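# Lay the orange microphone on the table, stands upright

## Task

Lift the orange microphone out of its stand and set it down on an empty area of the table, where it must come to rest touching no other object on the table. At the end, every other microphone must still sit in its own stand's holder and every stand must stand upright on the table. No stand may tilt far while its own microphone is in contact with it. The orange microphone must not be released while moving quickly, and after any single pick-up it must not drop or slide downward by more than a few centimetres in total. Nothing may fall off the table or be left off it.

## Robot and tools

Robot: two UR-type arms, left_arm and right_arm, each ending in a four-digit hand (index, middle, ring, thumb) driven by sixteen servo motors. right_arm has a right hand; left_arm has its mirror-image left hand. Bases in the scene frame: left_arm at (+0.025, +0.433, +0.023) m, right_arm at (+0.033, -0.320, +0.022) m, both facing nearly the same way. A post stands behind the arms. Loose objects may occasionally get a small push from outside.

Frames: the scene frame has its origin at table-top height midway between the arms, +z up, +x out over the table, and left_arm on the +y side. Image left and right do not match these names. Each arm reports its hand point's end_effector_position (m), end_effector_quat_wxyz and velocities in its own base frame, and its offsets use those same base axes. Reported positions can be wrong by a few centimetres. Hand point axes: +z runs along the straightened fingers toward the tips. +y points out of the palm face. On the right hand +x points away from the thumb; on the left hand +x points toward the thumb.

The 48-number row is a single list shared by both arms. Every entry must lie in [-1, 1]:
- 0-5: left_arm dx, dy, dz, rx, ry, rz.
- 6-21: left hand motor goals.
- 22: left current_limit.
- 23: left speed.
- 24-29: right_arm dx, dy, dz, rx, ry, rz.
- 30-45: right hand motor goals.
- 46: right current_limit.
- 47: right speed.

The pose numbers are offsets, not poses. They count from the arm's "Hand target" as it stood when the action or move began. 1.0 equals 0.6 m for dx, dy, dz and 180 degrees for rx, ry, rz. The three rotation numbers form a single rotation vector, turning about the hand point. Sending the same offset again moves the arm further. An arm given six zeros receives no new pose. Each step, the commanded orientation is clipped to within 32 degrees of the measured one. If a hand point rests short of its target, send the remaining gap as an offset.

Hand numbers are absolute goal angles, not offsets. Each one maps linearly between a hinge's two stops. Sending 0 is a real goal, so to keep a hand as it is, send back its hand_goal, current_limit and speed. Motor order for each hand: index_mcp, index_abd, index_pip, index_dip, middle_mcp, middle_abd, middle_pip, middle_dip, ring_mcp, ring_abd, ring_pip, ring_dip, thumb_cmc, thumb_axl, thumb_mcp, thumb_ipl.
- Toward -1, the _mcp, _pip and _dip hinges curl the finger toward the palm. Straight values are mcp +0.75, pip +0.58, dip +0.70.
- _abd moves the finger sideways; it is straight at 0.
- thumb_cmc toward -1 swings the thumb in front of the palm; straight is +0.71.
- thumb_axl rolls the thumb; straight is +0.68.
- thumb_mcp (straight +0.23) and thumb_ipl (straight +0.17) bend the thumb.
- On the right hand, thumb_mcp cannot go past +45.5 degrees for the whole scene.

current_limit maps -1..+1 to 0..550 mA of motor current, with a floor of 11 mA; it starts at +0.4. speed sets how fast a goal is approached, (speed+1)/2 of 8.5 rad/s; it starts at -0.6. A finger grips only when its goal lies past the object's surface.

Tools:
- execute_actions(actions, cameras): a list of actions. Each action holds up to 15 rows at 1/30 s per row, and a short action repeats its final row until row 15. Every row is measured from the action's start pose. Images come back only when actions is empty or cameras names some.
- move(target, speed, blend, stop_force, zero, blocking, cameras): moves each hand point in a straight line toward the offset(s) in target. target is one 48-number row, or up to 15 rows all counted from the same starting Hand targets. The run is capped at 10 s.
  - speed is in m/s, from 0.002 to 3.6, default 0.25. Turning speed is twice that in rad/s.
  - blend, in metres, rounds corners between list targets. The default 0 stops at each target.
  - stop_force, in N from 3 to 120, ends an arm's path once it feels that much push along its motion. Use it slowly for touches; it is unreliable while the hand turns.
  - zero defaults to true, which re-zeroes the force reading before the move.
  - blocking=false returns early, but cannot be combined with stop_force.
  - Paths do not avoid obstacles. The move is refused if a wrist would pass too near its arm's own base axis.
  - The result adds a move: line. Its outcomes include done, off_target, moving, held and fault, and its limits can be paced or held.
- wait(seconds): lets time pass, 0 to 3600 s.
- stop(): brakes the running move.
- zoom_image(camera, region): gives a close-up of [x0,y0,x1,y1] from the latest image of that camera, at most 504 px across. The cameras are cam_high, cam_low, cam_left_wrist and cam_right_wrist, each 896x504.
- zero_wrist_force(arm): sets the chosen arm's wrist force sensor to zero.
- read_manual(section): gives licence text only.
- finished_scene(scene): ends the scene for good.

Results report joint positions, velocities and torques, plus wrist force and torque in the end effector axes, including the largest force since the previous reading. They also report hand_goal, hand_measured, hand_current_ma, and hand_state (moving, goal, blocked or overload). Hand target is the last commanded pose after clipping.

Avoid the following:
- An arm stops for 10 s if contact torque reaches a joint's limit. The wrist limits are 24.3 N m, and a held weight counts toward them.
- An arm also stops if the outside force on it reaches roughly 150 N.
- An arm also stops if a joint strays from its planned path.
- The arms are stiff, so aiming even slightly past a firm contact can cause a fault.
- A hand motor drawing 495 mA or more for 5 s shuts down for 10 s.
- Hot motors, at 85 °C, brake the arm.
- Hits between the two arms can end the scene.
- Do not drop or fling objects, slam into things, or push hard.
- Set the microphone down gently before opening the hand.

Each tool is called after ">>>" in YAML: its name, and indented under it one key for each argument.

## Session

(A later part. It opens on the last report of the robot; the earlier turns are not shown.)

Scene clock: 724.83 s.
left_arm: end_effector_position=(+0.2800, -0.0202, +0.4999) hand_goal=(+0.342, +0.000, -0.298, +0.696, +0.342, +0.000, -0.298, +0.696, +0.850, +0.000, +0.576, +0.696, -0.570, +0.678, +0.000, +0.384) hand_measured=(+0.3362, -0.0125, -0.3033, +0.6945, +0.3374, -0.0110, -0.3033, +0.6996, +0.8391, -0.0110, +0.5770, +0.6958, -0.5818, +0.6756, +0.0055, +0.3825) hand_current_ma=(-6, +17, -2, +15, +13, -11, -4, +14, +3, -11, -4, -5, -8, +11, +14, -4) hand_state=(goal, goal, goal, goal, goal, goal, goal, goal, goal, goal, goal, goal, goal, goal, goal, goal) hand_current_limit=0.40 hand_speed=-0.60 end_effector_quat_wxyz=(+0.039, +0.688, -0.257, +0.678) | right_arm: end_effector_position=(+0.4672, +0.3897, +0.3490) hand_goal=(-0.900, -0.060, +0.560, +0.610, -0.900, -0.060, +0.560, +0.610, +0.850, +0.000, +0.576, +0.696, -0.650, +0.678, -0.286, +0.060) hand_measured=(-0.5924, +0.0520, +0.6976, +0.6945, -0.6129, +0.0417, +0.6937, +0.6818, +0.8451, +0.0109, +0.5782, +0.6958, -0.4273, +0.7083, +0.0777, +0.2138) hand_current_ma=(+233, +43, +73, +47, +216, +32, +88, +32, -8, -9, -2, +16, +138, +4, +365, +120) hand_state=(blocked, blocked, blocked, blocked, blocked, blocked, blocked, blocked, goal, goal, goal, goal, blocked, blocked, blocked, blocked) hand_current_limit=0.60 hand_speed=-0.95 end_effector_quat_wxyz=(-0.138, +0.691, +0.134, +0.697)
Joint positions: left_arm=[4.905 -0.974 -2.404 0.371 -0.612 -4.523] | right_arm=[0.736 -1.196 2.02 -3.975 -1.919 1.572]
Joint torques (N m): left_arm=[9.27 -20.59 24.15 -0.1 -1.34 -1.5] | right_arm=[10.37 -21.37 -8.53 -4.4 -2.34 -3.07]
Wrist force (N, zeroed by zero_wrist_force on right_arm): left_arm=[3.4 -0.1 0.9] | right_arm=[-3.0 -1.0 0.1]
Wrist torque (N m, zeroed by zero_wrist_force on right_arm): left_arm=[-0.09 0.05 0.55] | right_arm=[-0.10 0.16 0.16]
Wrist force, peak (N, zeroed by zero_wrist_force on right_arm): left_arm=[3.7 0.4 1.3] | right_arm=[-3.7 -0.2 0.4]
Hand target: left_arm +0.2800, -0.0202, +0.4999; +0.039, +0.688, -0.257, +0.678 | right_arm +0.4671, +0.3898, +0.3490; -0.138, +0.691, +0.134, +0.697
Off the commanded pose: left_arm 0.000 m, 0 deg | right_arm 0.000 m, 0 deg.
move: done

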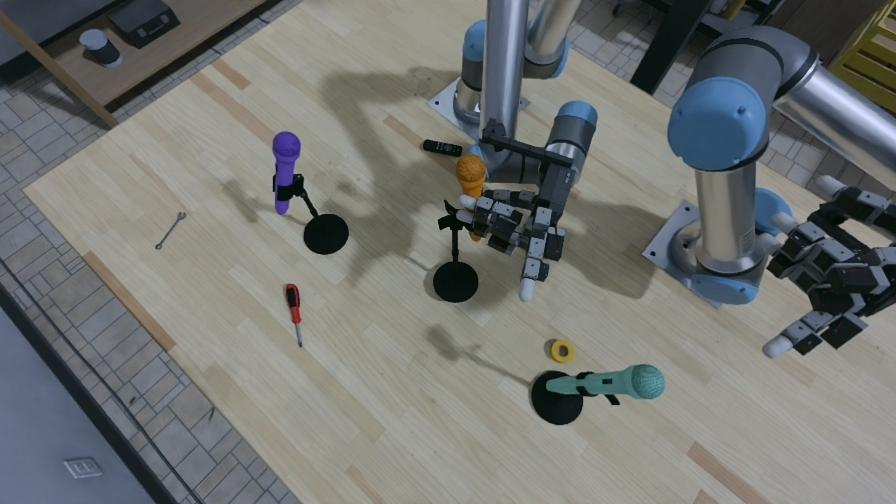

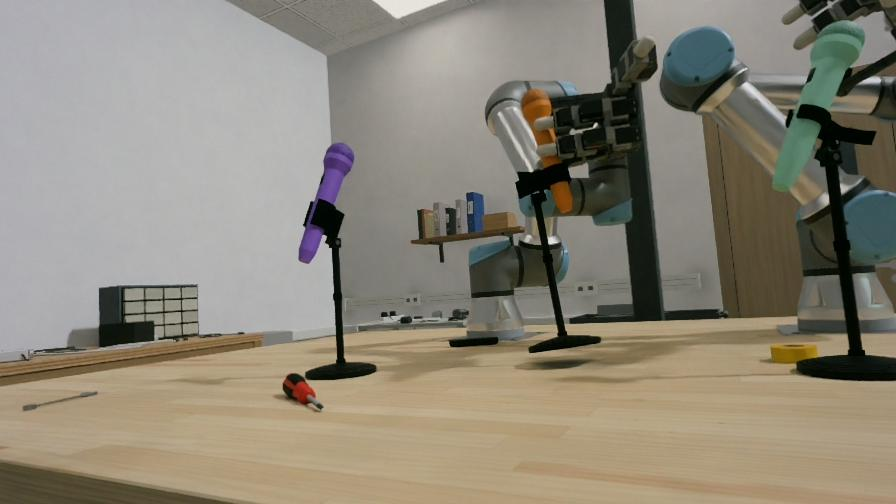

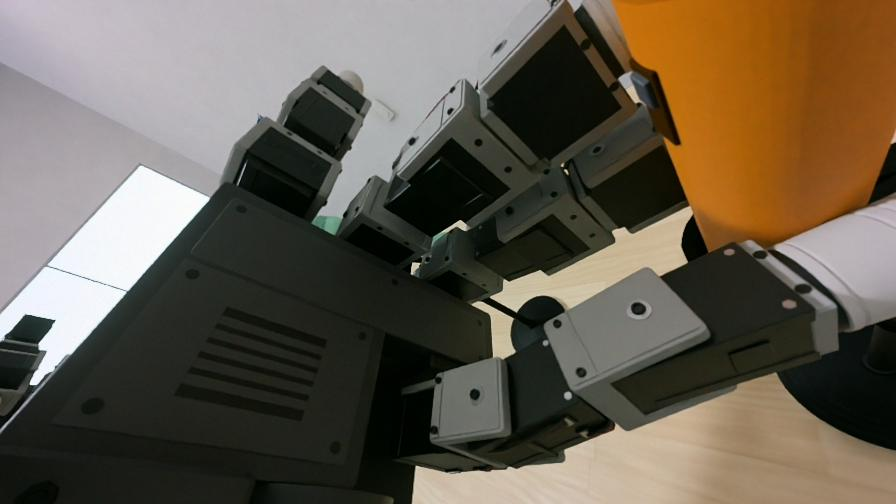

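>>> execute_actions:
  actions: []

Scene clock: 737.10 s.
left_arm: end_effector_position=(+0.2800, -0.0202, +0.4999) hand_goal=(+0.342, +0.000, -0.298, +0.696, +0.342, +0.000, -0.298, +0.696, +0.850, +0.000, +0.576, +0.696, -0.570, +0.678, +0.000, +0.384) hand_measured=(+0.3362, -0.0125, -0.3020, +0.6932, +0.3374, -0.0125, -0.3020, +0.6996, +0.8379, -0.0110, +0.5770, +0.6971, -0.5818, +0.6756, +0.0045, +0.3815) hand_current_ma=(+3, +12, +1, +8, +12, +1, -7, -3, -17, -6, -4, -3, -8, +12, +5, -8) hand_state=(goal, goal, goal, goal, goal, goal, goal, goal, goal, goal, goal, goal, goal, goal, goal, goal) hand_current_limit=0.40 hand_speed=-0.60 end_effector_quat_wxyz=(+0.039, +0.688, -0.257, +0.678) | right_arm: end_effector_position=(+0.4671, +0.3898, +0.3490) hand_goal=(-0.900, -0.060, +0.560, +0.610, -0.900, -0.060, +0.560, +0.610, +0.850, +0.000, +0.576, +0.696, -0.650, +0.678, -0.286, +0.060) hand_measured=(-0.5924, +0.0520, +0.6976, +0.6932, -0.6129, +0.0417, +0.6950, +0.6818, +0.8439, +0.0109, +0.5782, +0.6958, -0.4273, +0.7083, +0.0768, +0.2148) hand_current_ma=(+231, +42, +80, +28, +200, +26, +66, +25, -8, -3, +15, -5, +145, -5, +377, +135) hand_state=(blocked, blocked, blocked, blocked, blocked, blocked, blocked, blocked, goal, goal, goal, goal, blocked, blocked, blocked, blocked) hand_current_limit=0.60 hand_speed=-0.95 end_effector_quat_wxyz=(-0.138, +0.691, +0.134, +0.697)
Joint positions: left_arm=[4.905 -0.974 -2.404 0.371 -0.612 -4.523] | right_arm=[0.736 -1.196 2.02 -3.975 -1.92 1.572]
Joint velocities: within noise
Joint torques (N m): left_arm=[9.65 -20.07 23.56 -0.23 -1.17 -1.63] | right_arm=[9.91 -21.14 -8.9 -4.32 -2.3 -2.92]
Wrist force (N, zeroed by zero_wrist_force on right_arm): left_arm=[3.3 -0.1 1.1] | right_arm=[-2.8 -1.0 0.1]
Wrist torque (N m, zeroed by zero_wrist_force on right_arm): left_arm=[-0.11 0.06 0.54] | right_arm=[-0.11 0.14 0.17]
Wrist force, peak (N, zeroed by zero_wrist_force on right_arm): left_arm=[3.9 0.2 1.0] | right_arm=[-3.6 -1.0 0.3]
Hand target: left_arm +0.2800, -0.0202, +0.4999; +0.039, +0.688, -0.257, +0.678 | right_arm +0.4671, +0.3898, +0.3490; -0.138, +0.691, +0.134, +0.697
Off the commanded pose: left_arm 0.000 m, 0 deg | right_arm 0.000 m, 0 deg.

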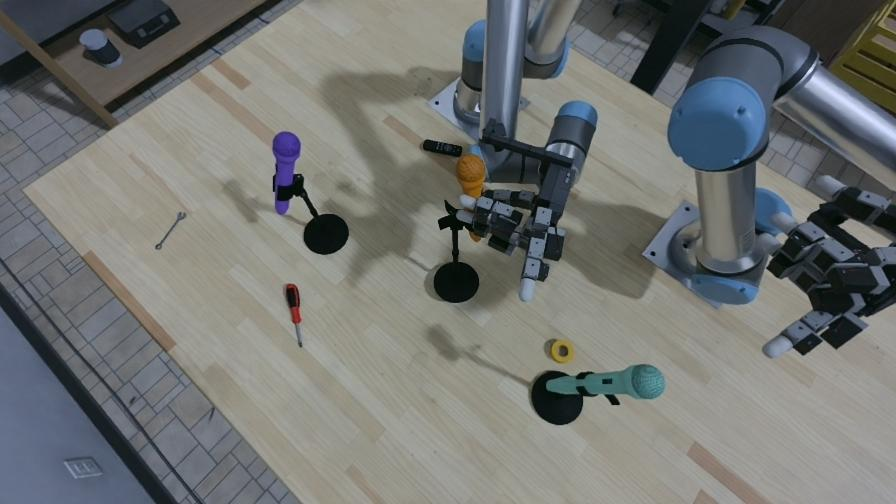

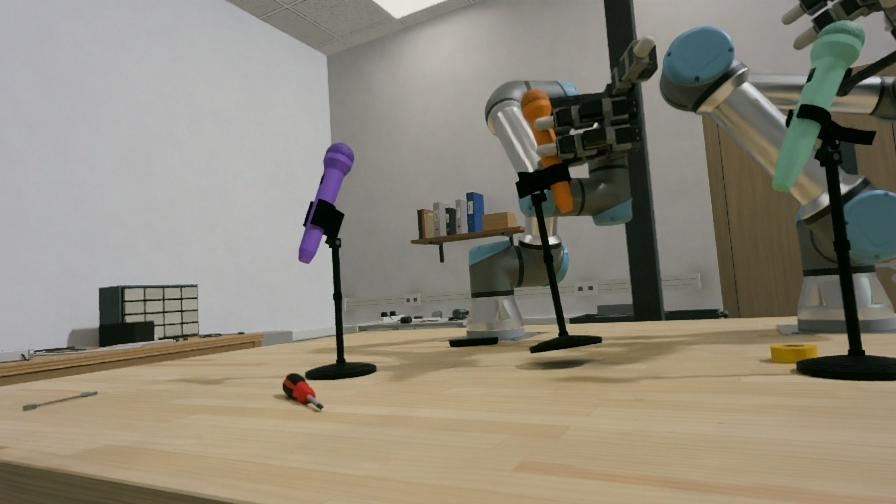

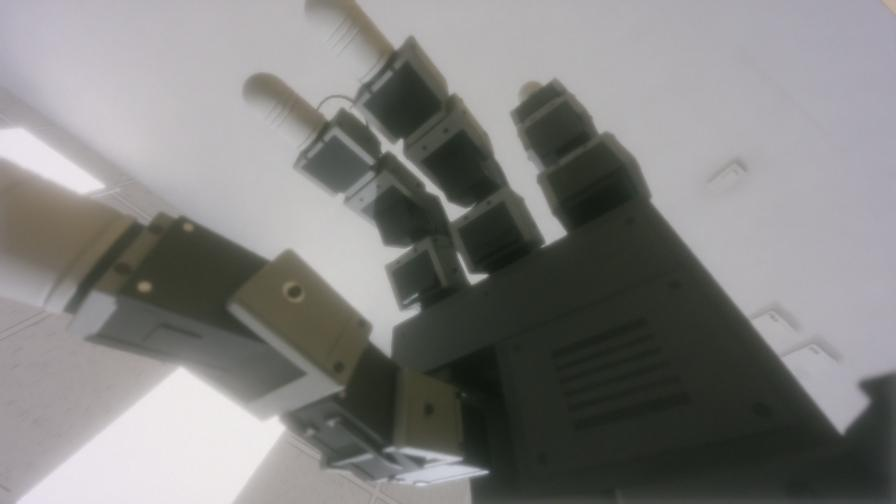

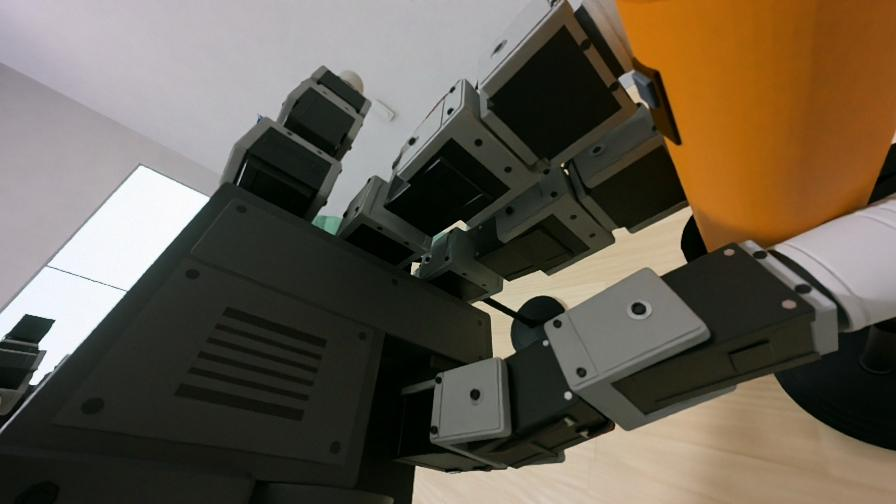

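>>> zoom_image:
  camera: "cam_low"
  region: [440, 60, 680, 380]

>>> zoom_image:
  camera: "cam_high"
  region: [380, 120, 600, 320]

Scaled by 1.575.

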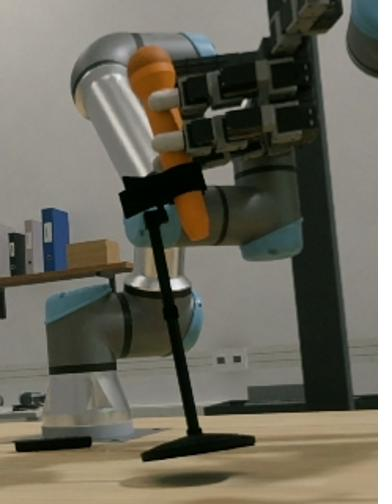

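Scaled by 2.291.

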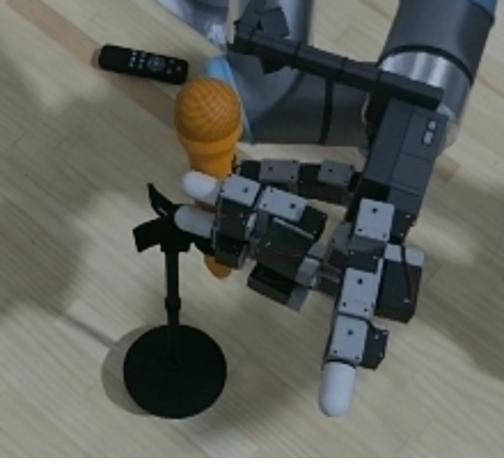

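>>> move:
  target: [0,0,0,0,0,0, 0.342,0,-0.298,0.696,0.342,0,-0.298,0.696,0.85,0,0.576,0.696,-0.57,0.678,0.0,0.384,0.4,-0.6, -0.0333,0,-0.02,-0.0360,-0.0146,-0.0004, -0.90,-0.06,0.56,0.61,-0.90,-0.06,0.56,0.61,0.85,0,0.576,0.696,-0.65,0.678,-0.286,0.06,0.6,-0.95]
  speed: 0.03
  cameras: ["cam_low","cam_high"]

Scene clock: 813.10 s.
left_arm: end_effector_position=(+0.2800, -0.0202, +0.4999) hand_goal=(+0.342, +0.000, -0.298, +0.696, +0.342, +0.000, -0.298, +0.696, +0.850, +0.000, +0.576, +0.696, -0.570, +0.678, +0.000, +0.384) hand_measured=(+0.3362, -0.0125, -0.3020, +0.6958, +0.3362, -0.0110, -0.3020, +0.6996, +0.8379, -0.0110, +0.5770, +0.6958, -0.5806, +0.6756, +0.0055, +0.3815) hand_current_ma=(-7, +4, +20, +10, +6, +4, +4, -9, -2, -12, -4, -12, -13, +0, +4, -7) hand_state=(goal, goal, goal, goal, goal, goal, goal, goal, goal, goal, goal, goal, goal, goal, goal, goal) hand_current_limit=0.40 hand_speed=-0.60 end_effector_quat_wxyz=(+0.039, +0.688, -0.257, +0.678) | right_arm: end_effector_position=(+0.4472, +0.3898, +0.3370) hand_goal=(-0.900, -0.060, +0.560, +0.610, -0.900, -0.060, +0.560, +0.610, +0.850, +0.000, +0.576, +0.696, -0.650, +0.678, -0.286, +0.060) hand_measured=(-0.5924, +0.0520, +0.6976, +0.6932, -0.6129, +0.0417, +0.6950, +0.6818, +0.8451, +0.0109, +0.5782, +0.6945, -0.4261, +0.7083, +0.0777, +0.2138) hand_current_ma=(+233, +32, +57, +45, +210, +24, +78, +47, +2, +12, +21, +16, +147, +8, +380, +119) hand_state=(blocked, blocked, blocked, blocked, blocked, blocked, blocked, blocked, goal, goal, goal, goal, blocked, blocked, blocked, blocked) hand_current_limit=0.60 hand_speed=-0.95 end_effector_quat_wxyz=(-0.096, +0.682, +0.176, +0.704)
Joint positions: left_arm=[4.905 -0.974 -2.404 0.371 -0.612 -4.523] | right_arm=[0.774 -1.166 2.059 -4.044 -1.957 1.45]
Joint torques (N m): left_arm=[9.41 -20.01 23.6 -0.28 -1.27 -1.39] | right_arm=[9.99 -21.05 -7.18 -4.19 -2.29 -3.01]
Wrist force (N, zeroed by zero_wrist_force on right_arm): left_arm=[3.4 0.2 0.6] | right_arm=[-3.5 -1.6 0.2]
Wrist torque (N m, zeroed by zero_wrist_force on right_arm): left_arm=[-0.03 0.02 0.56] | right_arm=[-0.15 0.21 0.12]
Wrist force, peak (N, zeroed by zero_wrist_force on right_arm): left_arm=[3.8 0.3 1.0] | right_arm=[-3.5 -1.6 0.4]
Hand target: left_arm +0.2800, -0.0202, +0.4999; +0.039, +0.688, -0.257, +0.678 | right_arm +0.4472, +0.3898, +0.3370; -0.096, +0.682, +0.176, +0.704
Off the commanded pose: left_arm 0.000 m, 0 deg | right_arm 0.000 m, 0 deg.
move: done
Images, in order (width x height): cam_high 896x504, cam_low 896x504.

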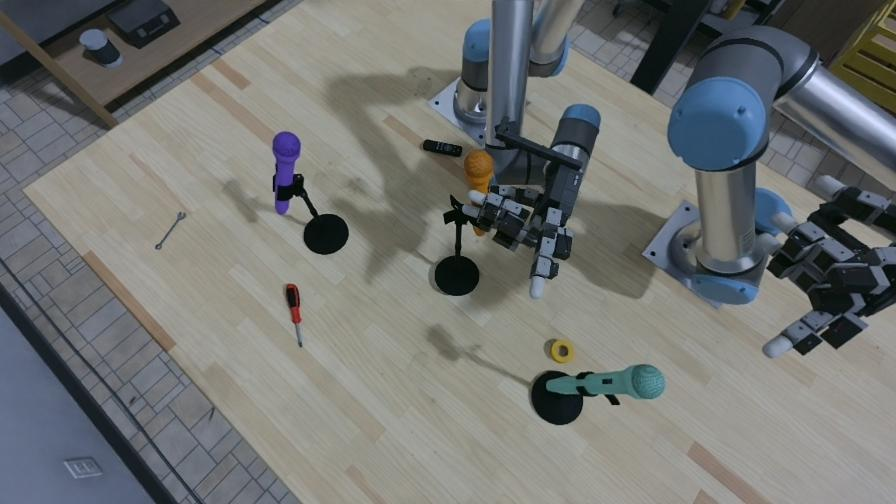

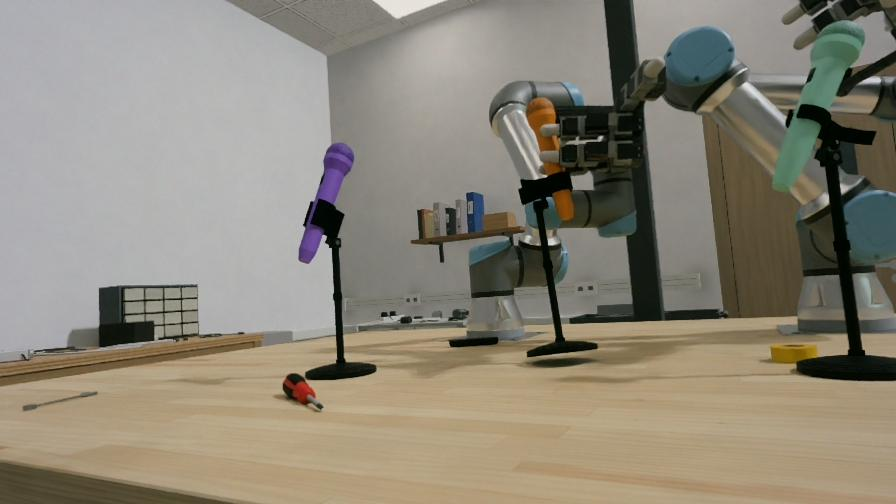

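>>> move:
  target: [0,0,0,0,0,0, 0.342,0,-0.298,0.696,0.342,0,-0.298,0.696,0.85,0,0.576,0.696,-0.57,0.678,0.0,0.384,0.4,-0.6, 0,0,-0.0133,-0.0257,-0.0105,-0.0003, -0.90,-0.06,0.56,0.61,-0.90,-0.06,0.56,0.61,0.85,0,0.576,0.696,-0.65,0.678,-0.286,0.06,0.6,-0.95]
  speed: 0.02
  cameras: ["cam_low"]

>>> zoom_image:
  camera: "cam_low"
  region: [440, 160, 680, 400]

Scene clock: 821.97 s.
left_arm: end_effector_position=(+0.2800, -0.0202, +0.4999) hand_goal=(+0.342, +0.000, -0.298, +0.696, +0.342, +0.000, -0.298, +0.696, +0.850, +0.000, +0.576, +0.696, -0.570, +0.678, +0.000, +0.384) hand_measured=(+0.3374, -0.0125, -0.3020, +0.6945, +0.3374, -0.0125, -0.3033, +0.6996, +0.8379, -0.0125, +0.5757, +0.6971, -0.5806, +0.6756, +0.0065, +0.3815) hand_current_ma=(-13, +4, +2, +10, +12, +12, +0, +7, -2, -2, +11, -1, -9, +5, +12, -8) hand_state=(goal, goal, goal, goal, goal, goal, goal, goal, goal, goal, goal, goal, goal, goal, goal, goal) hand_current_limit=0.40 hand_speed=-0.60 end_effector_quat_wxyz=(+0.039, +0.688, -0.257, +0.678) | right_arm: end_effector_position=(+0.4472, +0.3898, +0.3290) hand_goal=(-0.900, -0.060, +0.560, +0.610, -0.900, -0.060, +0.560, +0.610, +0.850, +0.000, +0.576, +0.696, -0.650, +0.678, -0.286, +0.060) hand_measured=(-0.5912, +0.0520, +0.6976, +0.6932, -0.6129, +0.0432, +0.6950, +0.6818, +0.8475, +0.0109, +0.5847, +0.6958, -0.4186, +0.7083, +0.0777, +0.2148) hand_current_ma=(+220, +47, +72, +31, +215, +39, +73, +53, -12, +10, +0, +10, +160, +15, +366, +139) hand_state=(blocked, blocked, blocked, blocked, blocked, blocked, blocked, blocked, goal, goal, goal, goal, blocked, blocked, blocked, blocked) hand_current_limit=0.60 hand_speed=-0.95 end_effector_quat_wxyz=(-0.065, +0.673, +0.205, +0.707)
Joint positions: left_arm=[4.905 -0.974 -2.404 0.371 -0.612 -4.523] | right_arm=[0.776 -1.132 2.066 -4.084 -1.959 1.363]
Joint torques (N m): left_arm=[9.84 -21.21 23.17 -0.21 -1.1 -1.38] | right_arm=[9.46 -21.64 -6.24 -4.25 -2.49 -3.26]
Wrist force (N, zeroed by zero_wrist_force on right_arm): left_arm=[3.7 -0.1 0.7] | right_arm=[-3.1 -1.9 0.0]
Wrist torque (N m, zeroed by zero_wrist_force on right_arm): left_arm=[-0.07 0.00 0.58] | right_arm=[-0.17 0.18 0.15]
Wrist force, peak (N, zeroed by zero_wrist_force on right_arm): left_arm=[3.7 0.2 1.2] | right_arm=[-3.5 -2.2 -0.1]
Hand target: left_arm +0.2800, -0.0202, +0.4999; +0.039, +0.688, -0.257, +0.678 | right_arm +0.4472, +0.3898, +0.3290; -0.065, +0.673, +0.205, +0.707
Off the commanded pose: left_arm 0.000 m, 0 deg | right_arm 0.000 m, 0 deg.
move: done

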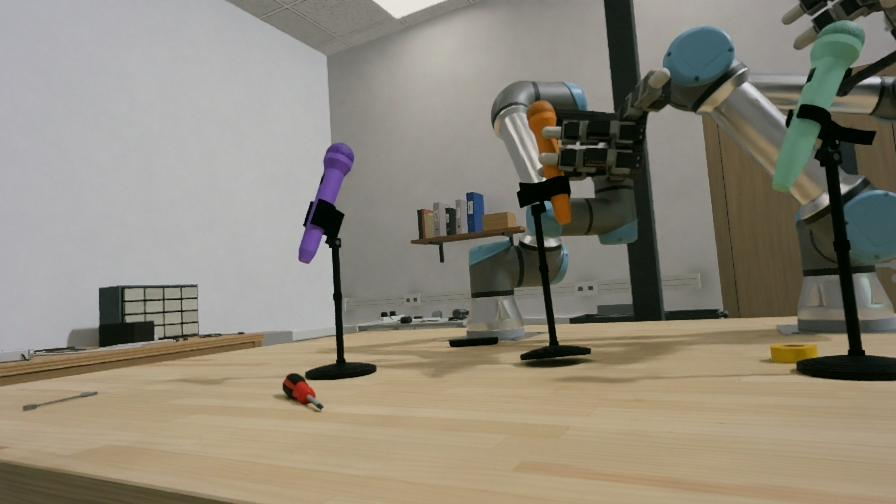

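Scaled by 2.100.

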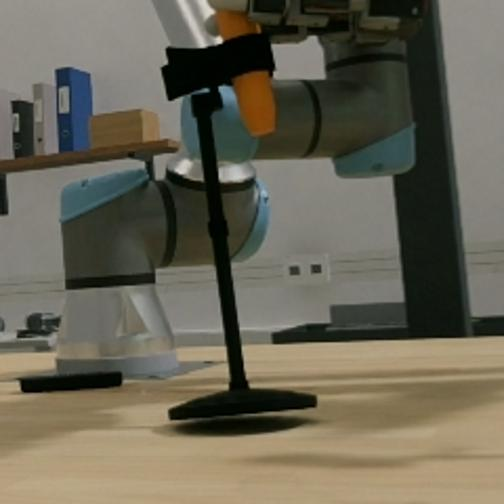

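>>> move:
  target: [0,0,0,0,0,0, 0.342,0,-0.298,0.696,0.342,0,-0.298,0.696,0.85,0,0.576,0.696,-0.57,0.678,0.0,0.384,0.4,-0.6, 0,0,-0.0167,-0.0082,-0.0033,0, -0.90,-0.06,0.56,0.61,-0.90,-0.06,0.56,0.61,0.85,0,0.576,0.696,-0.65,0.678,-0.286,0.06,0.6,-0.95]
  speed: 0.015
  cameras: ["cam_low"]

>>> zoom_image:
  camera: "cam_low"
  region: [440, 160, 680, 400]

Scene clock: 828.03 s.
left_arm: end_effector_position=(+0.2800, -0.0202, +0.4999) hand_goal=(+0.342, +0.000, -0.298, +0.696, +0.342, +0.000, -0.298, +0.696, +0.850, +0.000, +0.576, +0.696, -0.570, +0.678, +0.000, +0.384) hand_measured=(+0.3362, -0.0125, -0.3033, +0.6945, +0.3362, -0.0110, -0.3033, +0.6983, +0.8367, -0.0110, +0.5770, +0.6958, -0.5806, +0.6756, +0.0055, +0.3825) hand_current_ma=(-5, +23, +0, +12, +1, -2, -6, -9, -13, +5, +10, -8, -14, +11, +1, -7) hand_state=(goal, goal, goal, goal, goal, goal, goal, goal, goal, goal, goal, goal, goal, goal, goal, goal) hand_current_limit=0.40 hand_speed=-0.60 end_effector_quat_wxyz=(+0.039, +0.688, -0.257, +0.678) | right_arm: end_effector_position=(+0.4472, +0.3898, +0.3190) hand_goal=(-0.900, -0.060, +0.560, +0.610, -0.900, -0.060, +0.560, +0.610, +0.850, +0.000, +0.576, +0.696, -0.650, +0.678, -0.286, +0.060) hand_measured=(-0.5912, -0.0345, +0.6989, +0.6932, -0.6141, -0.0184, +0.6937, +0.6830, +0.8475, +0.0109, +0.5834, +0.6971, -0.4600, +0.7083, +0.0777, +0.2148) hand_current_ma=(+234, +23, +75, +33, +210, +13, +107, +38, -18, +5, +23, +1, +124, +15, +371, +113) hand_state=(blocked, blocked, blocked, blocked, blocked, blocked, blocked, blocked, goal, goal, goal, goal, blocked, blocked, blocked, blocked) hand_current_limit=0.60 hand_speed=-0.95 end_effector_quat_wxyz=(-0.055, +0.670, +0.215, +0.708)
Joint positions: left_arm=[4.905 -0.974 -2.404 0.371 -0.612 -4.523] | right_arm=[0.776 -1.105 2.071 -4.117 -1.959 1.335]
Joint torques (N m): left_arm=[9.43 -20.21 23.63 -0.31 -1.14 -1.22] | right_arm=[9.37 -21.66 -3.24 -3.9 1.76 -2.54]
Wrist force (N, zeroed by zero_wrist_force on right_arm): left_arm=[3.3 0.5 1.0] | right_arm=[0.1 -1.7 0.0]
Wrist torque (N m, zeroed by zero_wrist_force on right_arm): left_arm=[-0.03 0.05 0.54] | right_arm=[-0.12 0.00 0.03]
Wrist force, peak (N, zeroed by zero_wrist_force on right_arm): left_arm=[3.7 0.2 1.4] | right_arm=[-3.6 -2.0 -0.2]
Hand target: left_arm +0.2800, -0.0202, +0.4999; +0.039, +0.688, -0.257, +0.678 | right_arm +0.4472, +0.3898, +0.3190; -0.055, +0.670, +0.215, +0.708
Off the commanded pose: left_arm 0.000 m, 0 deg | right_arm 0.000 m, 0 deg.
move: done

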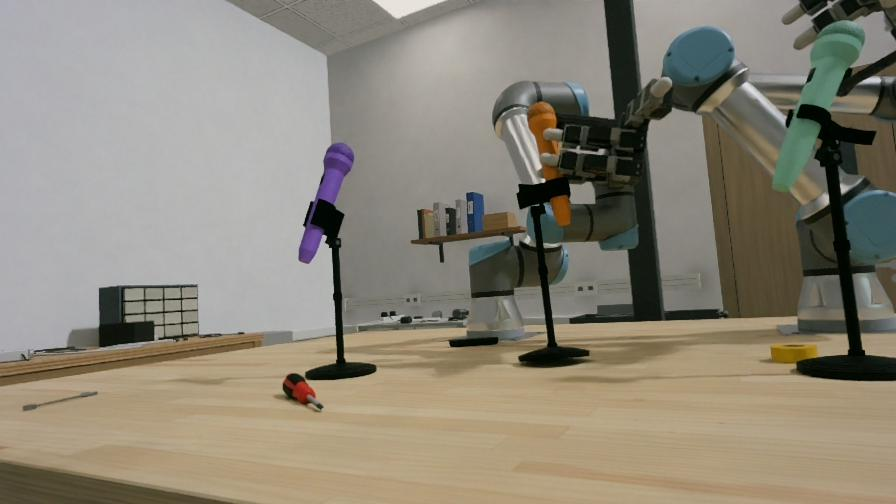

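Scaled by 2.100.

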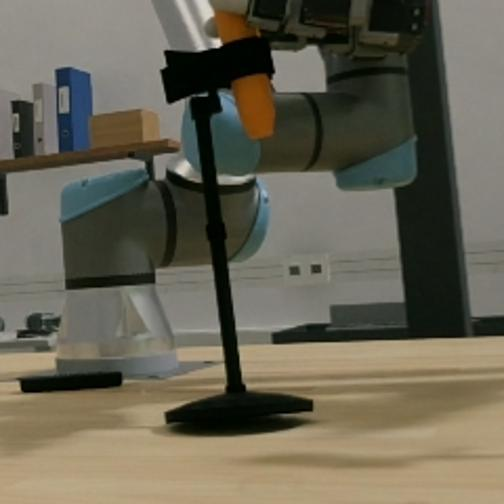

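>>> move:
  target:
    - [0,0,0,0,0,0, 0.342,0,-0.298,0.696,0.342,0,-0.298,0.696,0.85,0,0.576,0.696,-0.57,0.678,0.0,0.384,0.4,-0.6, 0,0.012,-0.005,0,0,0, -0.90,-0.06,0.56,0.61,-0.90,-0.06,0.56,0.61,0.85,0,0.576,0.696,-0.65,0.678,-0.286,0.06,0.6,-0.95]
    - [0,0,0,0,0,0, 0.342,0,-0.298,0.696,0.342,0,-0.298,0.696,0.85,0,0.576,0.696,-0.57,0.678,0.0,0.384,0.4,-0.6, 0,0.016,-0.006,0,0,0, -0.70,-0.03,0.68,0.68,-0.70,-0.03,0.68,0.68,0.85,0,0.576,0.696,-0.61,0.678,-0.02,0.20,0.4,-0.95]
  speed: 0.015
  cameras: ["cam_low","cam_high"]

>>> zoom_image:
  camera: "cam_low"
  region: [440, 160, 680, 400]

Scene clock: 835.90 s.
left_arm: end_effector_position=(+0.2800, -0.0202, +0.4999) hand_goal=(+0.342, +0.000, -0.298, +0.696, +0.342, +0.000, -0.298, +0.696, +0.850, +0.000, +0.576, +0.696, -0.570, +0.678, +0.000, +0.384) hand_measured=(+0.3362, -0.0125, -0.3033, +0.6932, +0.3374, -0.0110, -0.3033, +0.6996, +0.8391, -0.0125, +0.5770, +0.6971, -0.5806, +0.6746, +0.0055, +0.3825) hand_current_ma=(-5, +11, +6, -4, +8, -3, -12, -6, -1, -8, +8, -2, -11, +2, +13, -15) hand_state=(goal, goal, goal, goal, goal, goal, goal, goal, goal, goal, goal, goal, goal, goal, goal, goal) hand_current_limit=0.40 hand_speed=-0.60 end_effector_quat_wxyz=(+0.039, +0.688, -0.257, +0.678) | right_arm: end_effector_position=(+0.4472, +0.3994, +0.3154) hand_goal=(-0.700, -0.030, +0.680, +0.680, -0.700, -0.030, +0.680, +0.680, +0.850, +0.000, +0.576, +0.696, -0.610, +0.678, -0.020, +0.200) hand_measured=(-0.5960, -0.0594, +0.7361, +0.6945, -0.6153, -0.0418, +0.7143, +0.7009, +0.8487, +0.0109, +0.5847, +0.6971, -0.4788, +0.7072, +0.0560, +0.2415) hand_current_ma=(+45, +20, +22, +8, +40, +1, +29, +1, -13, +8, +4, +22, +55, +17, +152, +21) hand_state=(blocked, blocked, blocked, goal, blocked, goal, blocked, blocked, goal, goal, goal, goal, blocked, blocked, moving, blocked) hand_current_limit=0.40 hand_speed=-0.95 end_effector_quat_wxyz=(-0.055, +0.670, +0.215, +0.708)
Joint positions: left_arm=[4.905 -0.974 -2.404 0.371 -0.612 -4.523] | right_arm=[0.792 -1.084 2.047 -4.114 -1.975 1.335]
Joint torques (N m): left_arm=[9.57 -20.45 22.9 -0.33 -1.05 -1.3] | right_arm=[9.08 -22.21 -21.76 0.3 -2.54 -2.56]
Wrist force (N, zeroed by zero_wrist_force on right_arm): left_arm=[3.3 0.2 0.8] | right_arm=[0.5 -1.4 0.1]
Wrist torque (N m, zeroed by zero_wrist_force on right_arm): left_arm=[-0.04 0.05 0.54] | right_arm=[-0.10 -0.02 -0.02]
Wrist force, peak (N, zeroed by zero_wrist_force on right_arm): left_arm=[3.9 0.2 1.3] | right_arm=[0.5 -1.9 -0.1]
Hand target: left_arm +0.2800, -0.0202, +0.4999; +0.039, +0.688, -0.257, +0.678 | right_arm +0.4472, +0.3994, +0.3154; -0.055, +0.670, +0.215, +0.708
Off the commanded pose: left_arm 0.000 m, 0 deg | right_arm 0.000 m, 0 deg.
move: done
Images, in order (width x height): cam_high 896x504, cam_low 896x504.

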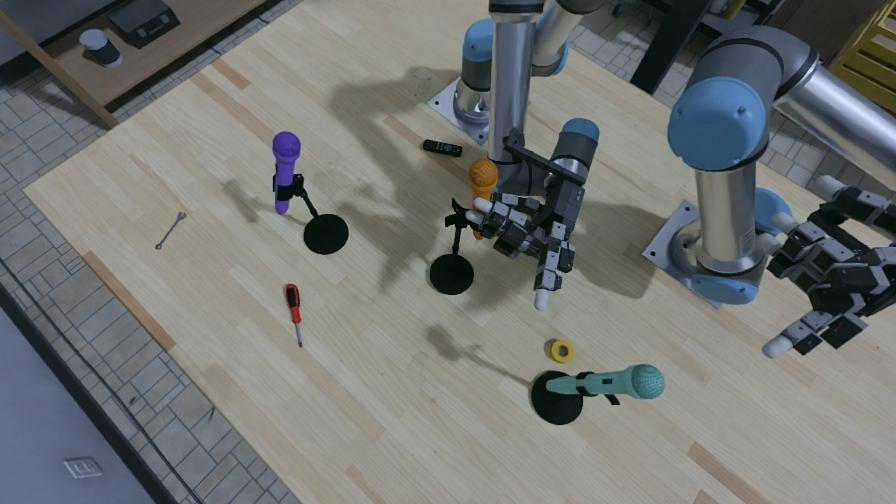

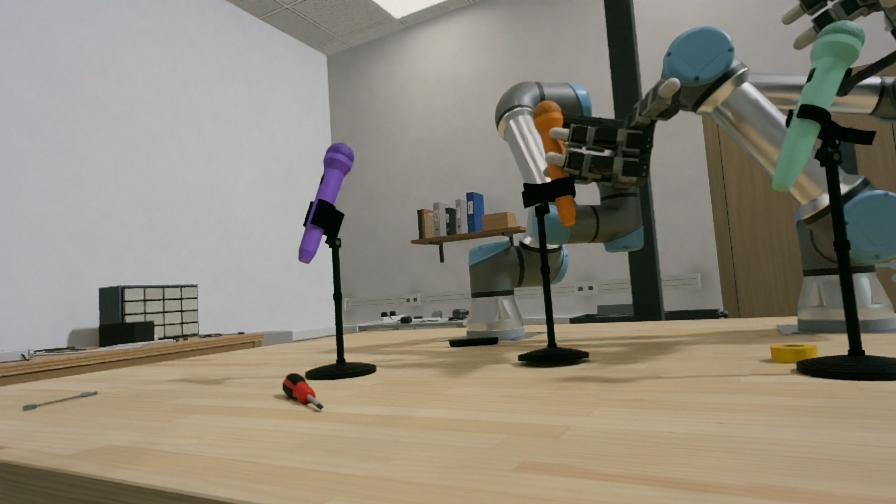

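Scaled by 2.100.

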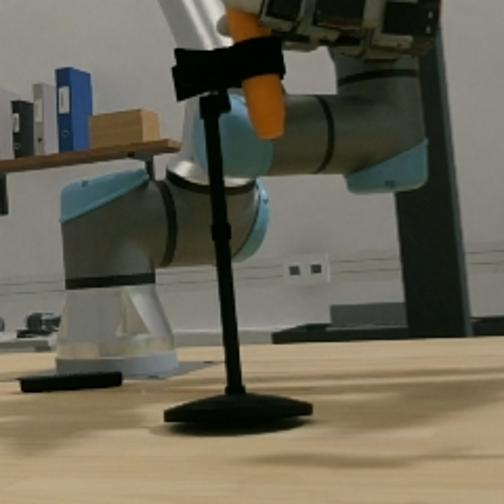

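>>> move:
  target: [0,0,0,0,0,0, 0.342,0,-0.298,0.696,0.342,0,-0.298,0.696,0.85,0,0.576,0.696,-0.57,0.678,0.0,0.384,0.4,-0.6, 0,0.003,0,0,0,0, -0.54,0,0.61,0.69,-0.54,0,0.61,0.69,0.85,0,0.576,0.696,-0.571,0.678,0.14,0.27,0.4,-0.97]
  speed: 0.015
  cameras: ["cam_low","cam_high"]

>>> zoom_image:
  camera: "cam_low"
  region: [440, 60, 680, 400]

Scene clock: 842.20 s.
left_arm: end_effector_position=(+0.2800, -0.0202, +0.4999) hand_goal=(+0.342, +0.000, -0.298, +0.696, +0.342, +0.000, -0.298, +0.696, +0.850, +0.000, +0.576, +0.696, -0.570, +0.678, +0.000, +0.384) hand_measured=(+0.3374, -0.0110, -0.3033, +0.6932, +0.3374, -0.0110, -0.3033, +0.6983, +0.8379, -0.0110, +0.5757, +0.6958, -0.5818, +0.6756, +0.0055, +0.3825) hand_current_ma=(-13, +8, +5, +6, +10, +0, -15, +3, -5, -1, +8, -3, -11, -5, +17, +4) hand_state=(goal, goal, goal, goal, goal, goal, goal, goal, goal, goal, goal, goal, goal, goal, goal, goal) hand_current_limit=0.40 hand_speed=-0.60 end_effector_quat_wxyz=(+0.039, +0.688, -0.257, +0.678) | right_arm: end_effector_position=(+0.4472, +0.4012, +0.3154) hand_goal=(-0.540, +0.000, +0.610, +0.690, -0.540, +0.000, +0.610, +0.690, +0.850, +0.000, +0.576, +0.696, -0.570, +0.678, +0.140, +0.270) hand_measured=(-0.5381, +0.0080, +0.6347, +0.6945, -0.5393, +0.0051, +0.6360, +0.6983, +0.8487, +0.0124, +0.5834, +0.6958, -0.4801, +0.6988, +0.1292, +0.2691) hand_current_ma=(+4, +6, -7, +4, -1, +0, +20, +10, -13, +5, -2, +13, +32, +22, -19, -21) hand_state=(goal, goal, blocked, goal, goal, goal, blocked, goal, goal, goal, goal, goal, blocked, blocked, goal, goal) hand_current_limit=0.40 hand_speed=-0.97 end_effector_quat_wxyz=(-0.055, +0.670, +0.215, +0.708)
Joint positions: left_arm=[4.905 -0.974 -2.404 0.371 -0.612 -4.523] | right_arm=[0.795 -1.081 2.042 -4.112 -1.978 1.335]
Joint torques (N m): left_arm=[9.89 -20.09 22.87 -0.33 -0.96 -1.21] | right_arm=[9.57 -22.75 -22.3 -0.03 -2.1 -2.62]
Wrist force (N, zeroed by zero_wrist_force on right_arm): left_arm=[3.2 0.3 1.2] | right_arm=[-0.2 -1.2 0.2]
Wrist torque (N m, zeroed by zero_wrist_force on right_arm): left_arm=[-0.07 0.05 0.53] | right_arm=[-0.10 0.01 0.01]
Wrist force, peak (N, zeroed by zero_wrist_force on right_arm): left_arm=[3.8 0.1 1.1] | right_arm=[0.3 -2.0 0.2]
Hand target: left_arm +0.2800, -0.0202, +0.4999; +0.039, +0.688, -0.257, +0.678 | right_arm +0.4472, +0.4012, +0.3154; -0.055, +0.670, +0.215, +0.708
Off the commanded pose: left_arm 0.000 m, 0 deg | right_arm 0.000 m, 0 deg.
move: done
Images, in order (width x height): cam_high 896x504, cam_low 896x504.

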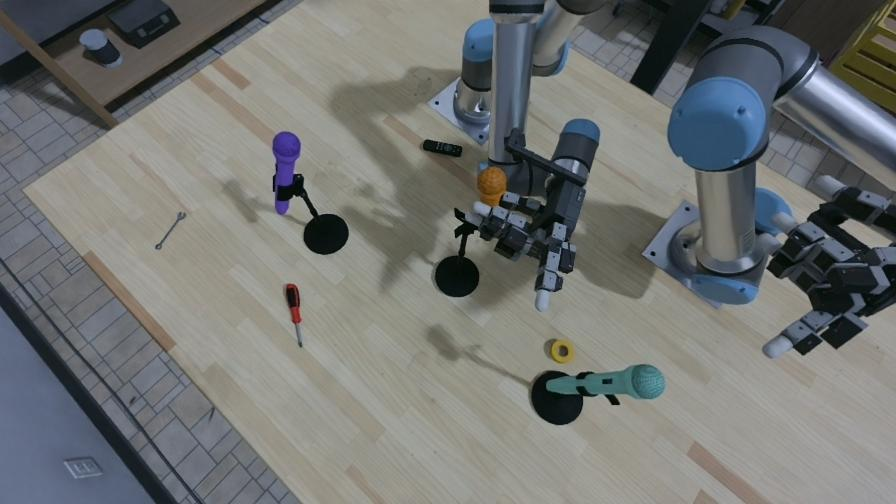

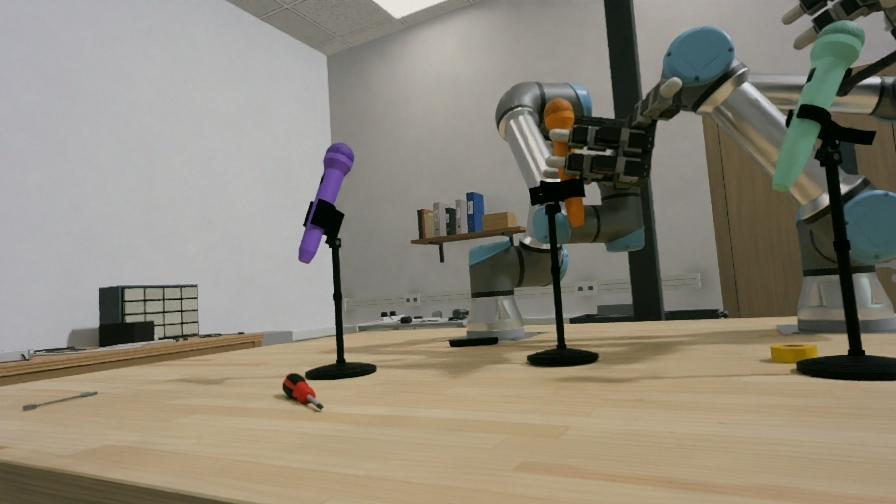

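Scaled by 1.482.

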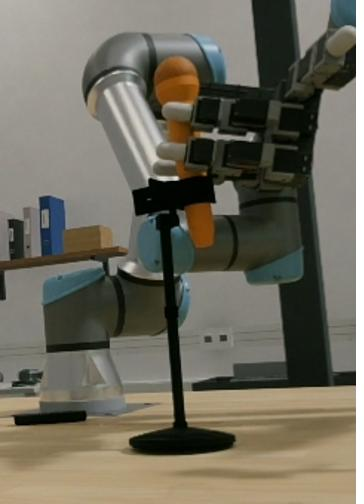

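>>> move:
  target:
    - [0,0,0,0,0,0, 0.342,0,-0.298,0.696,0.342,0,-0.298,0.696,0.85,0,0.576,0.696,-0.57,0.678,0.0,0.384,0.4,-0.6, 0,0,0,0,0,0, -0.40,0,0.50,0.69,-0.40,0,0.50,0.69,0.85,0,0.576,0.696,-0.571,0.678,0.169,0.276,0.4,-0.9]
    - [0,0,0,0,0,0, 0.342,0,-0.298,0.696,0.342,0,-0.298,0.696,0.85,0,0.576,0.696,-0.57,0.678,0.0,0.384,0.4,-0.6, -0.0732,0.18,-0.0462,0,0,0, -0.40,0,0.50,0.69,-0.40,0,0.50,0.69,0.85,0,0.576,0.696,-0.571,0.678,0.169,0.276,0.4,-0.9]
  speed: 0.06
  cameras: ["cam_low","cam_high"]

Scene clock: 910.63 s.
left_arm: end_effector_position=(+0.2800, -0.0202, +0.4999) hand_goal=(+0.342, +0.000, -0.298, +0.696, +0.342, +0.000, -0.298, +0.696, +0.850, +0.000, +0.576, +0.696, -0.570, +0.678, +0.000, +0.384) hand_measured=(+0.3374, -0.0125, -0.3033, +0.6958, +0.3362, -0.0125, -0.3033, +0.6983, +0.8379, -0.0125, +0.5770, +0.6958, -0.5806, +0.6767, +0.0055, +0.3825) hand_current_ma=(-2, +3, +2, +13, +6, -5, +1, +0, -10, -15, -8, -6, -4, -9, +11, +4) hand_state=(goal, goal, goal, goal, goal, goal, goal, goal, goal, goal, goal, goal, goal, goal, goal, goal) hand_current_limit=0.40 hand_speed=-0.60 end_effector_quat_wxyz=(+0.039, +0.688, -0.257, +0.678) | right_arm: end_effector_position=(+0.4032, +0.5091, +0.2877) hand_goal=(-0.400, +0.000, +0.500, +0.690, -0.400, +0.000, +0.500, +0.690, +0.850, +0.000, +0.576, +0.696, -0.570, +0.678, +0.170, +0.276) hand_measured=(-0.3813, +0.0080, +0.5141, +0.6945, -0.3910, +0.0109, +0.5167, +0.6996, +0.8487, +0.0124, +0.5834, +0.6958, -0.4788, +0.6956, +0.1599, +0.2701) hand_current_ma=(+11, +8, +5, -14, -7, +3, +4, +8, +7, +6, +10, +9, +28, +14, -2, -11) hand_state=(goal, goal, goal, goal, goal, goal, goal, goal, goal, goal, goal, goal, blocked, goal, goal, goal) hand_current_limit=0.40 hand_speed=-0.90 end_effector_quat_wxyz=(-0.055, +0.670, +0.215, +0.708)
Joint positions: left_arm=[4.905 -0.974 -2.404 0.371 -0.612 -4.523] | right_arm=[1.013 -0.895 1.788 -4.046 -2.196 1.332]
Joint torques (N m): left_arm=[9.71 -20.21 22.5 -0.47 -0.81 -1.12] | right_arm=[9.34 -29.38 -22.87 0.71 -2.46 -2.6]
Wrist force (N, zeroed by zero_wrist_force on right_arm): left_arm=[3.4 0.1 1.1] | right_arm=[0.2 -0.9 0.2]
Wrist torque (N m, zeroed by zero_wrist_force on right_arm): left_arm=[-0.09 0.03 0.55] | right_arm=[-0.06 -0.02 0.01]
Wrist force, peak (N, zeroed by zero_wrist_force on right_arm): left_arm=[3.8 0.1 1.2] | right_arm=[-0.1 -1.6 0.3]
Hand target: left_arm +0.2800, -0.0202, +0.4999; +0.039, +0.688, -0.257, +0.678 | right_arm +0.4032, +0.5092, +0.2877; -0.055, +0.670, +0.215, +0.708
Off the commanded pose: left_arm 0.000 m, 0 deg | right_arm 0.000 m, 0 deg.
move: done
Images, in order (width x height): cam_high 896x504, cam_low 896x504.

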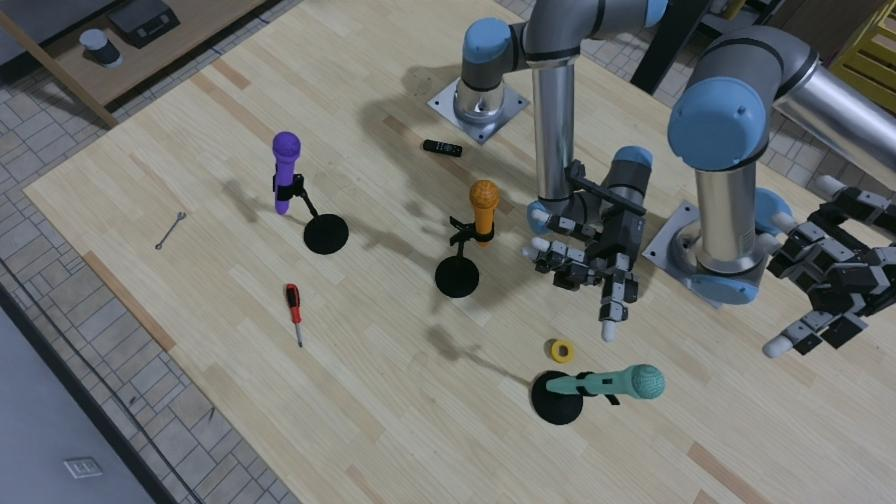

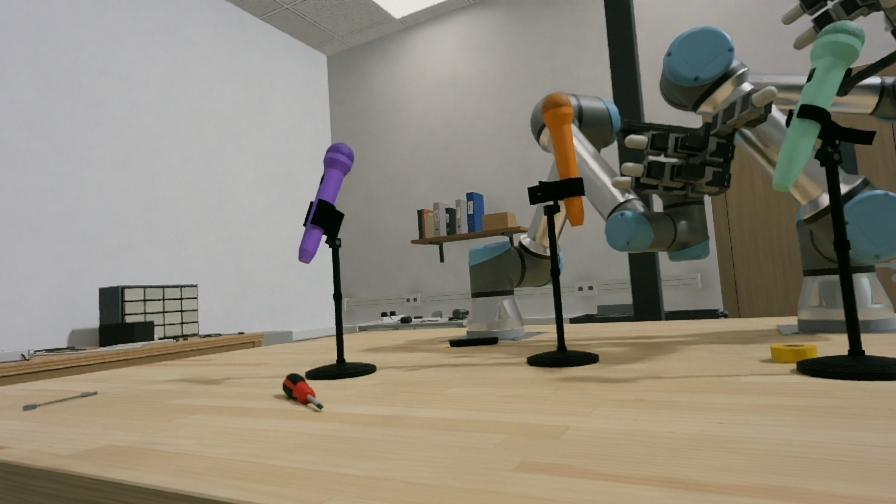

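>>> move:
  target:
    - [0,0,0,0,0,0, 0.342,0,-0.298,0.696,0.342,0,-0.298,0.696,0.85,0,0.576,0.696,-0.57,0.678,0.0,0.384,0.4,-0.6, 0,-0.0153,0.52,0,0,0, -0.40,0,0.50,0.69,-0.40,0,0.50,0.69,0.85,0,0.576,0.696,-0.571,0.678,0.169,0.276,0.4,-0.7]
    - [0,0,0,0,0,0, 0.342,0,-0.298,0.696,0.342,0,-0.298,0.696,0.85,0,0.576,0.696,-0.57,0.678,0.0,0.384,0.4,-0.6, 0.0947,-0.432,0.587,0.0591,0.2688,0.0190, -0.40,0,0.50,0.69,-0.40,0,0.50,0.69,0.85,0,0.576,0.696,-0.571,0.678,0.169,0.276,0.4,-0.7]
  speed: 0.2
  blend: [0.05, 0]
  cameras: ["cam_low","cam_high"]

Scene clock: 939.53 s.
left_arm: end_effector_position=(+0.2800, -0.0202, +0.4999) hand_goal=(+0.342, +0.000, -0.298, +0.696, +0.342, +0.000, -0.298, +0.696, +0.850, +0.000, +0.576, +0.696, -0.570, +0.678, +0.000, +0.384) hand_measured=(+0.3350, -0.0110, -0.3020, +0.6945, +0.3362, -0.0110, -0.3020, +0.6996, +0.8379, -0.0125, +0.5757, +0.6958, -0.5806, +0.6746, +0.0055, +0.3825) hand_current_ma=(-3, +8, +12, +6, +16, +5, -4, -7, -6, -7, +11, +7, -5, +14, +1, -8) hand_state=(goal, goal, goal, goal, goal, goal, goal, goal, goal, goal, goal, goal, goal, goal, goal, goal) hand_current_limit=0.40 hand_speed=-0.60 end_effector_quat_wxyz=(+0.039, +0.688, -0.257, +0.678) | right_arm: end_effector_position=(+0.4027, +0.5056, +0.3803) hand_goal=(-0.400, +0.000, +0.500, +0.690, -0.400, +0.000, +0.500, +0.690, +0.850, +0.000, +0.576, +0.696, -0.570, +0.678, +0.170, +0.276) hand_measured=(-0.3850, +0.0095, +0.5141, +0.6945, -0.3922, +0.0109, +0.5154, +0.6996, +0.8511, +0.0109, +0.5834, +0.6983, -0.4926, +0.6956, +0.1638, +0.2701) hand_current_ma=(+16, -3, -5, -7, +1, +0, +6, +9, -4, +11, -2, +31, +30, +7, -2, -19) hand_state=(goal, goal, goal, goal, goal, goal, goal, goal, goal, goal, goal, goal, blocked, goal, goal, goal) hand_current_limit=0.40 hand_speed=-0.70 end_effector_quat_wxyz=(-0.055, +0.669, +0.214, +0.710)
Joint positions: left_arm=[4.905 -0.974 -2.404 0.371 -0.612 -4.523] | right_arm=[1.01 -1.058 1.758 -3.857 -2.193 1.329]
Joint torques (N m): left_arm=[9.42 -19.94 21.7 -0.46 -0.77 -1.09] | right_arm=[9.63 -27.52 -8.81 -3.65 -2.39 1.58]
Wrist force (N, zeroed by zero_wrist_force on right_arm): left_arm=[3.7 0.2 1.2] | right_arm=[-0.3 -0.8 -0.2]
Wrist torque (N m, zeroed by zero_wrist_force on right_arm): left_arm=[-0.07 0.01 0.57] | right_arm=[-0.01 0.06 -0.02]
Wrist force, peak (N, zeroed by zero_wrist_force on right_arm): left_arm=[4.1 0.0 0.8] | right_arm=[6.0 0.9 0.3]
Hand target: left_arm +0.2800, -0.0202, +0.4999; +0.039, +0.688, -0.257, +0.678 | right_arm +0.4026, +0.5056, +0.3803; -0.055, +0.669, +0.214, +0.710 (not the last commanded pose)
Off the commanded pose: left_arm 0.000 m, 0 deg | right_arm 0.369 m, 50 deg.
move: held (right_arm; a check stopped the path); path passed 0 of 2 targets; limits=held
pose unreachable (right arm): on one or more control steps of this call, first in action 0 (counted from 0), this arm could not follow its commanded pose, so it was not sent that pose on those steps. It may still have moved: this result reports where it is.
cause: moving toward the commanded pose would bring a part of the arm too close to another arm (a part of this arm just beyond joint 5 (wrist 2) and a part of the left arm just beyond its joint 2 (shoulder lift), at the place that arm is still heading or pushing toward).
Images, in order (width x height): cam_high 896x504, cam_low 896x504.

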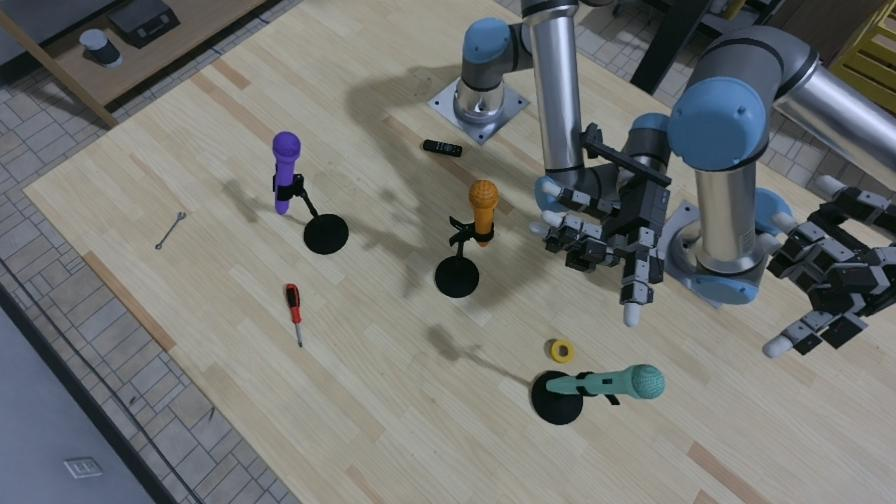

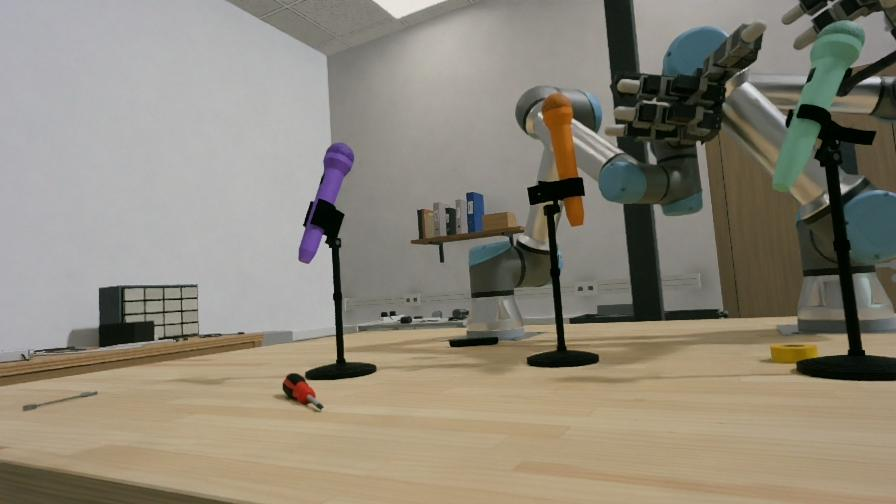

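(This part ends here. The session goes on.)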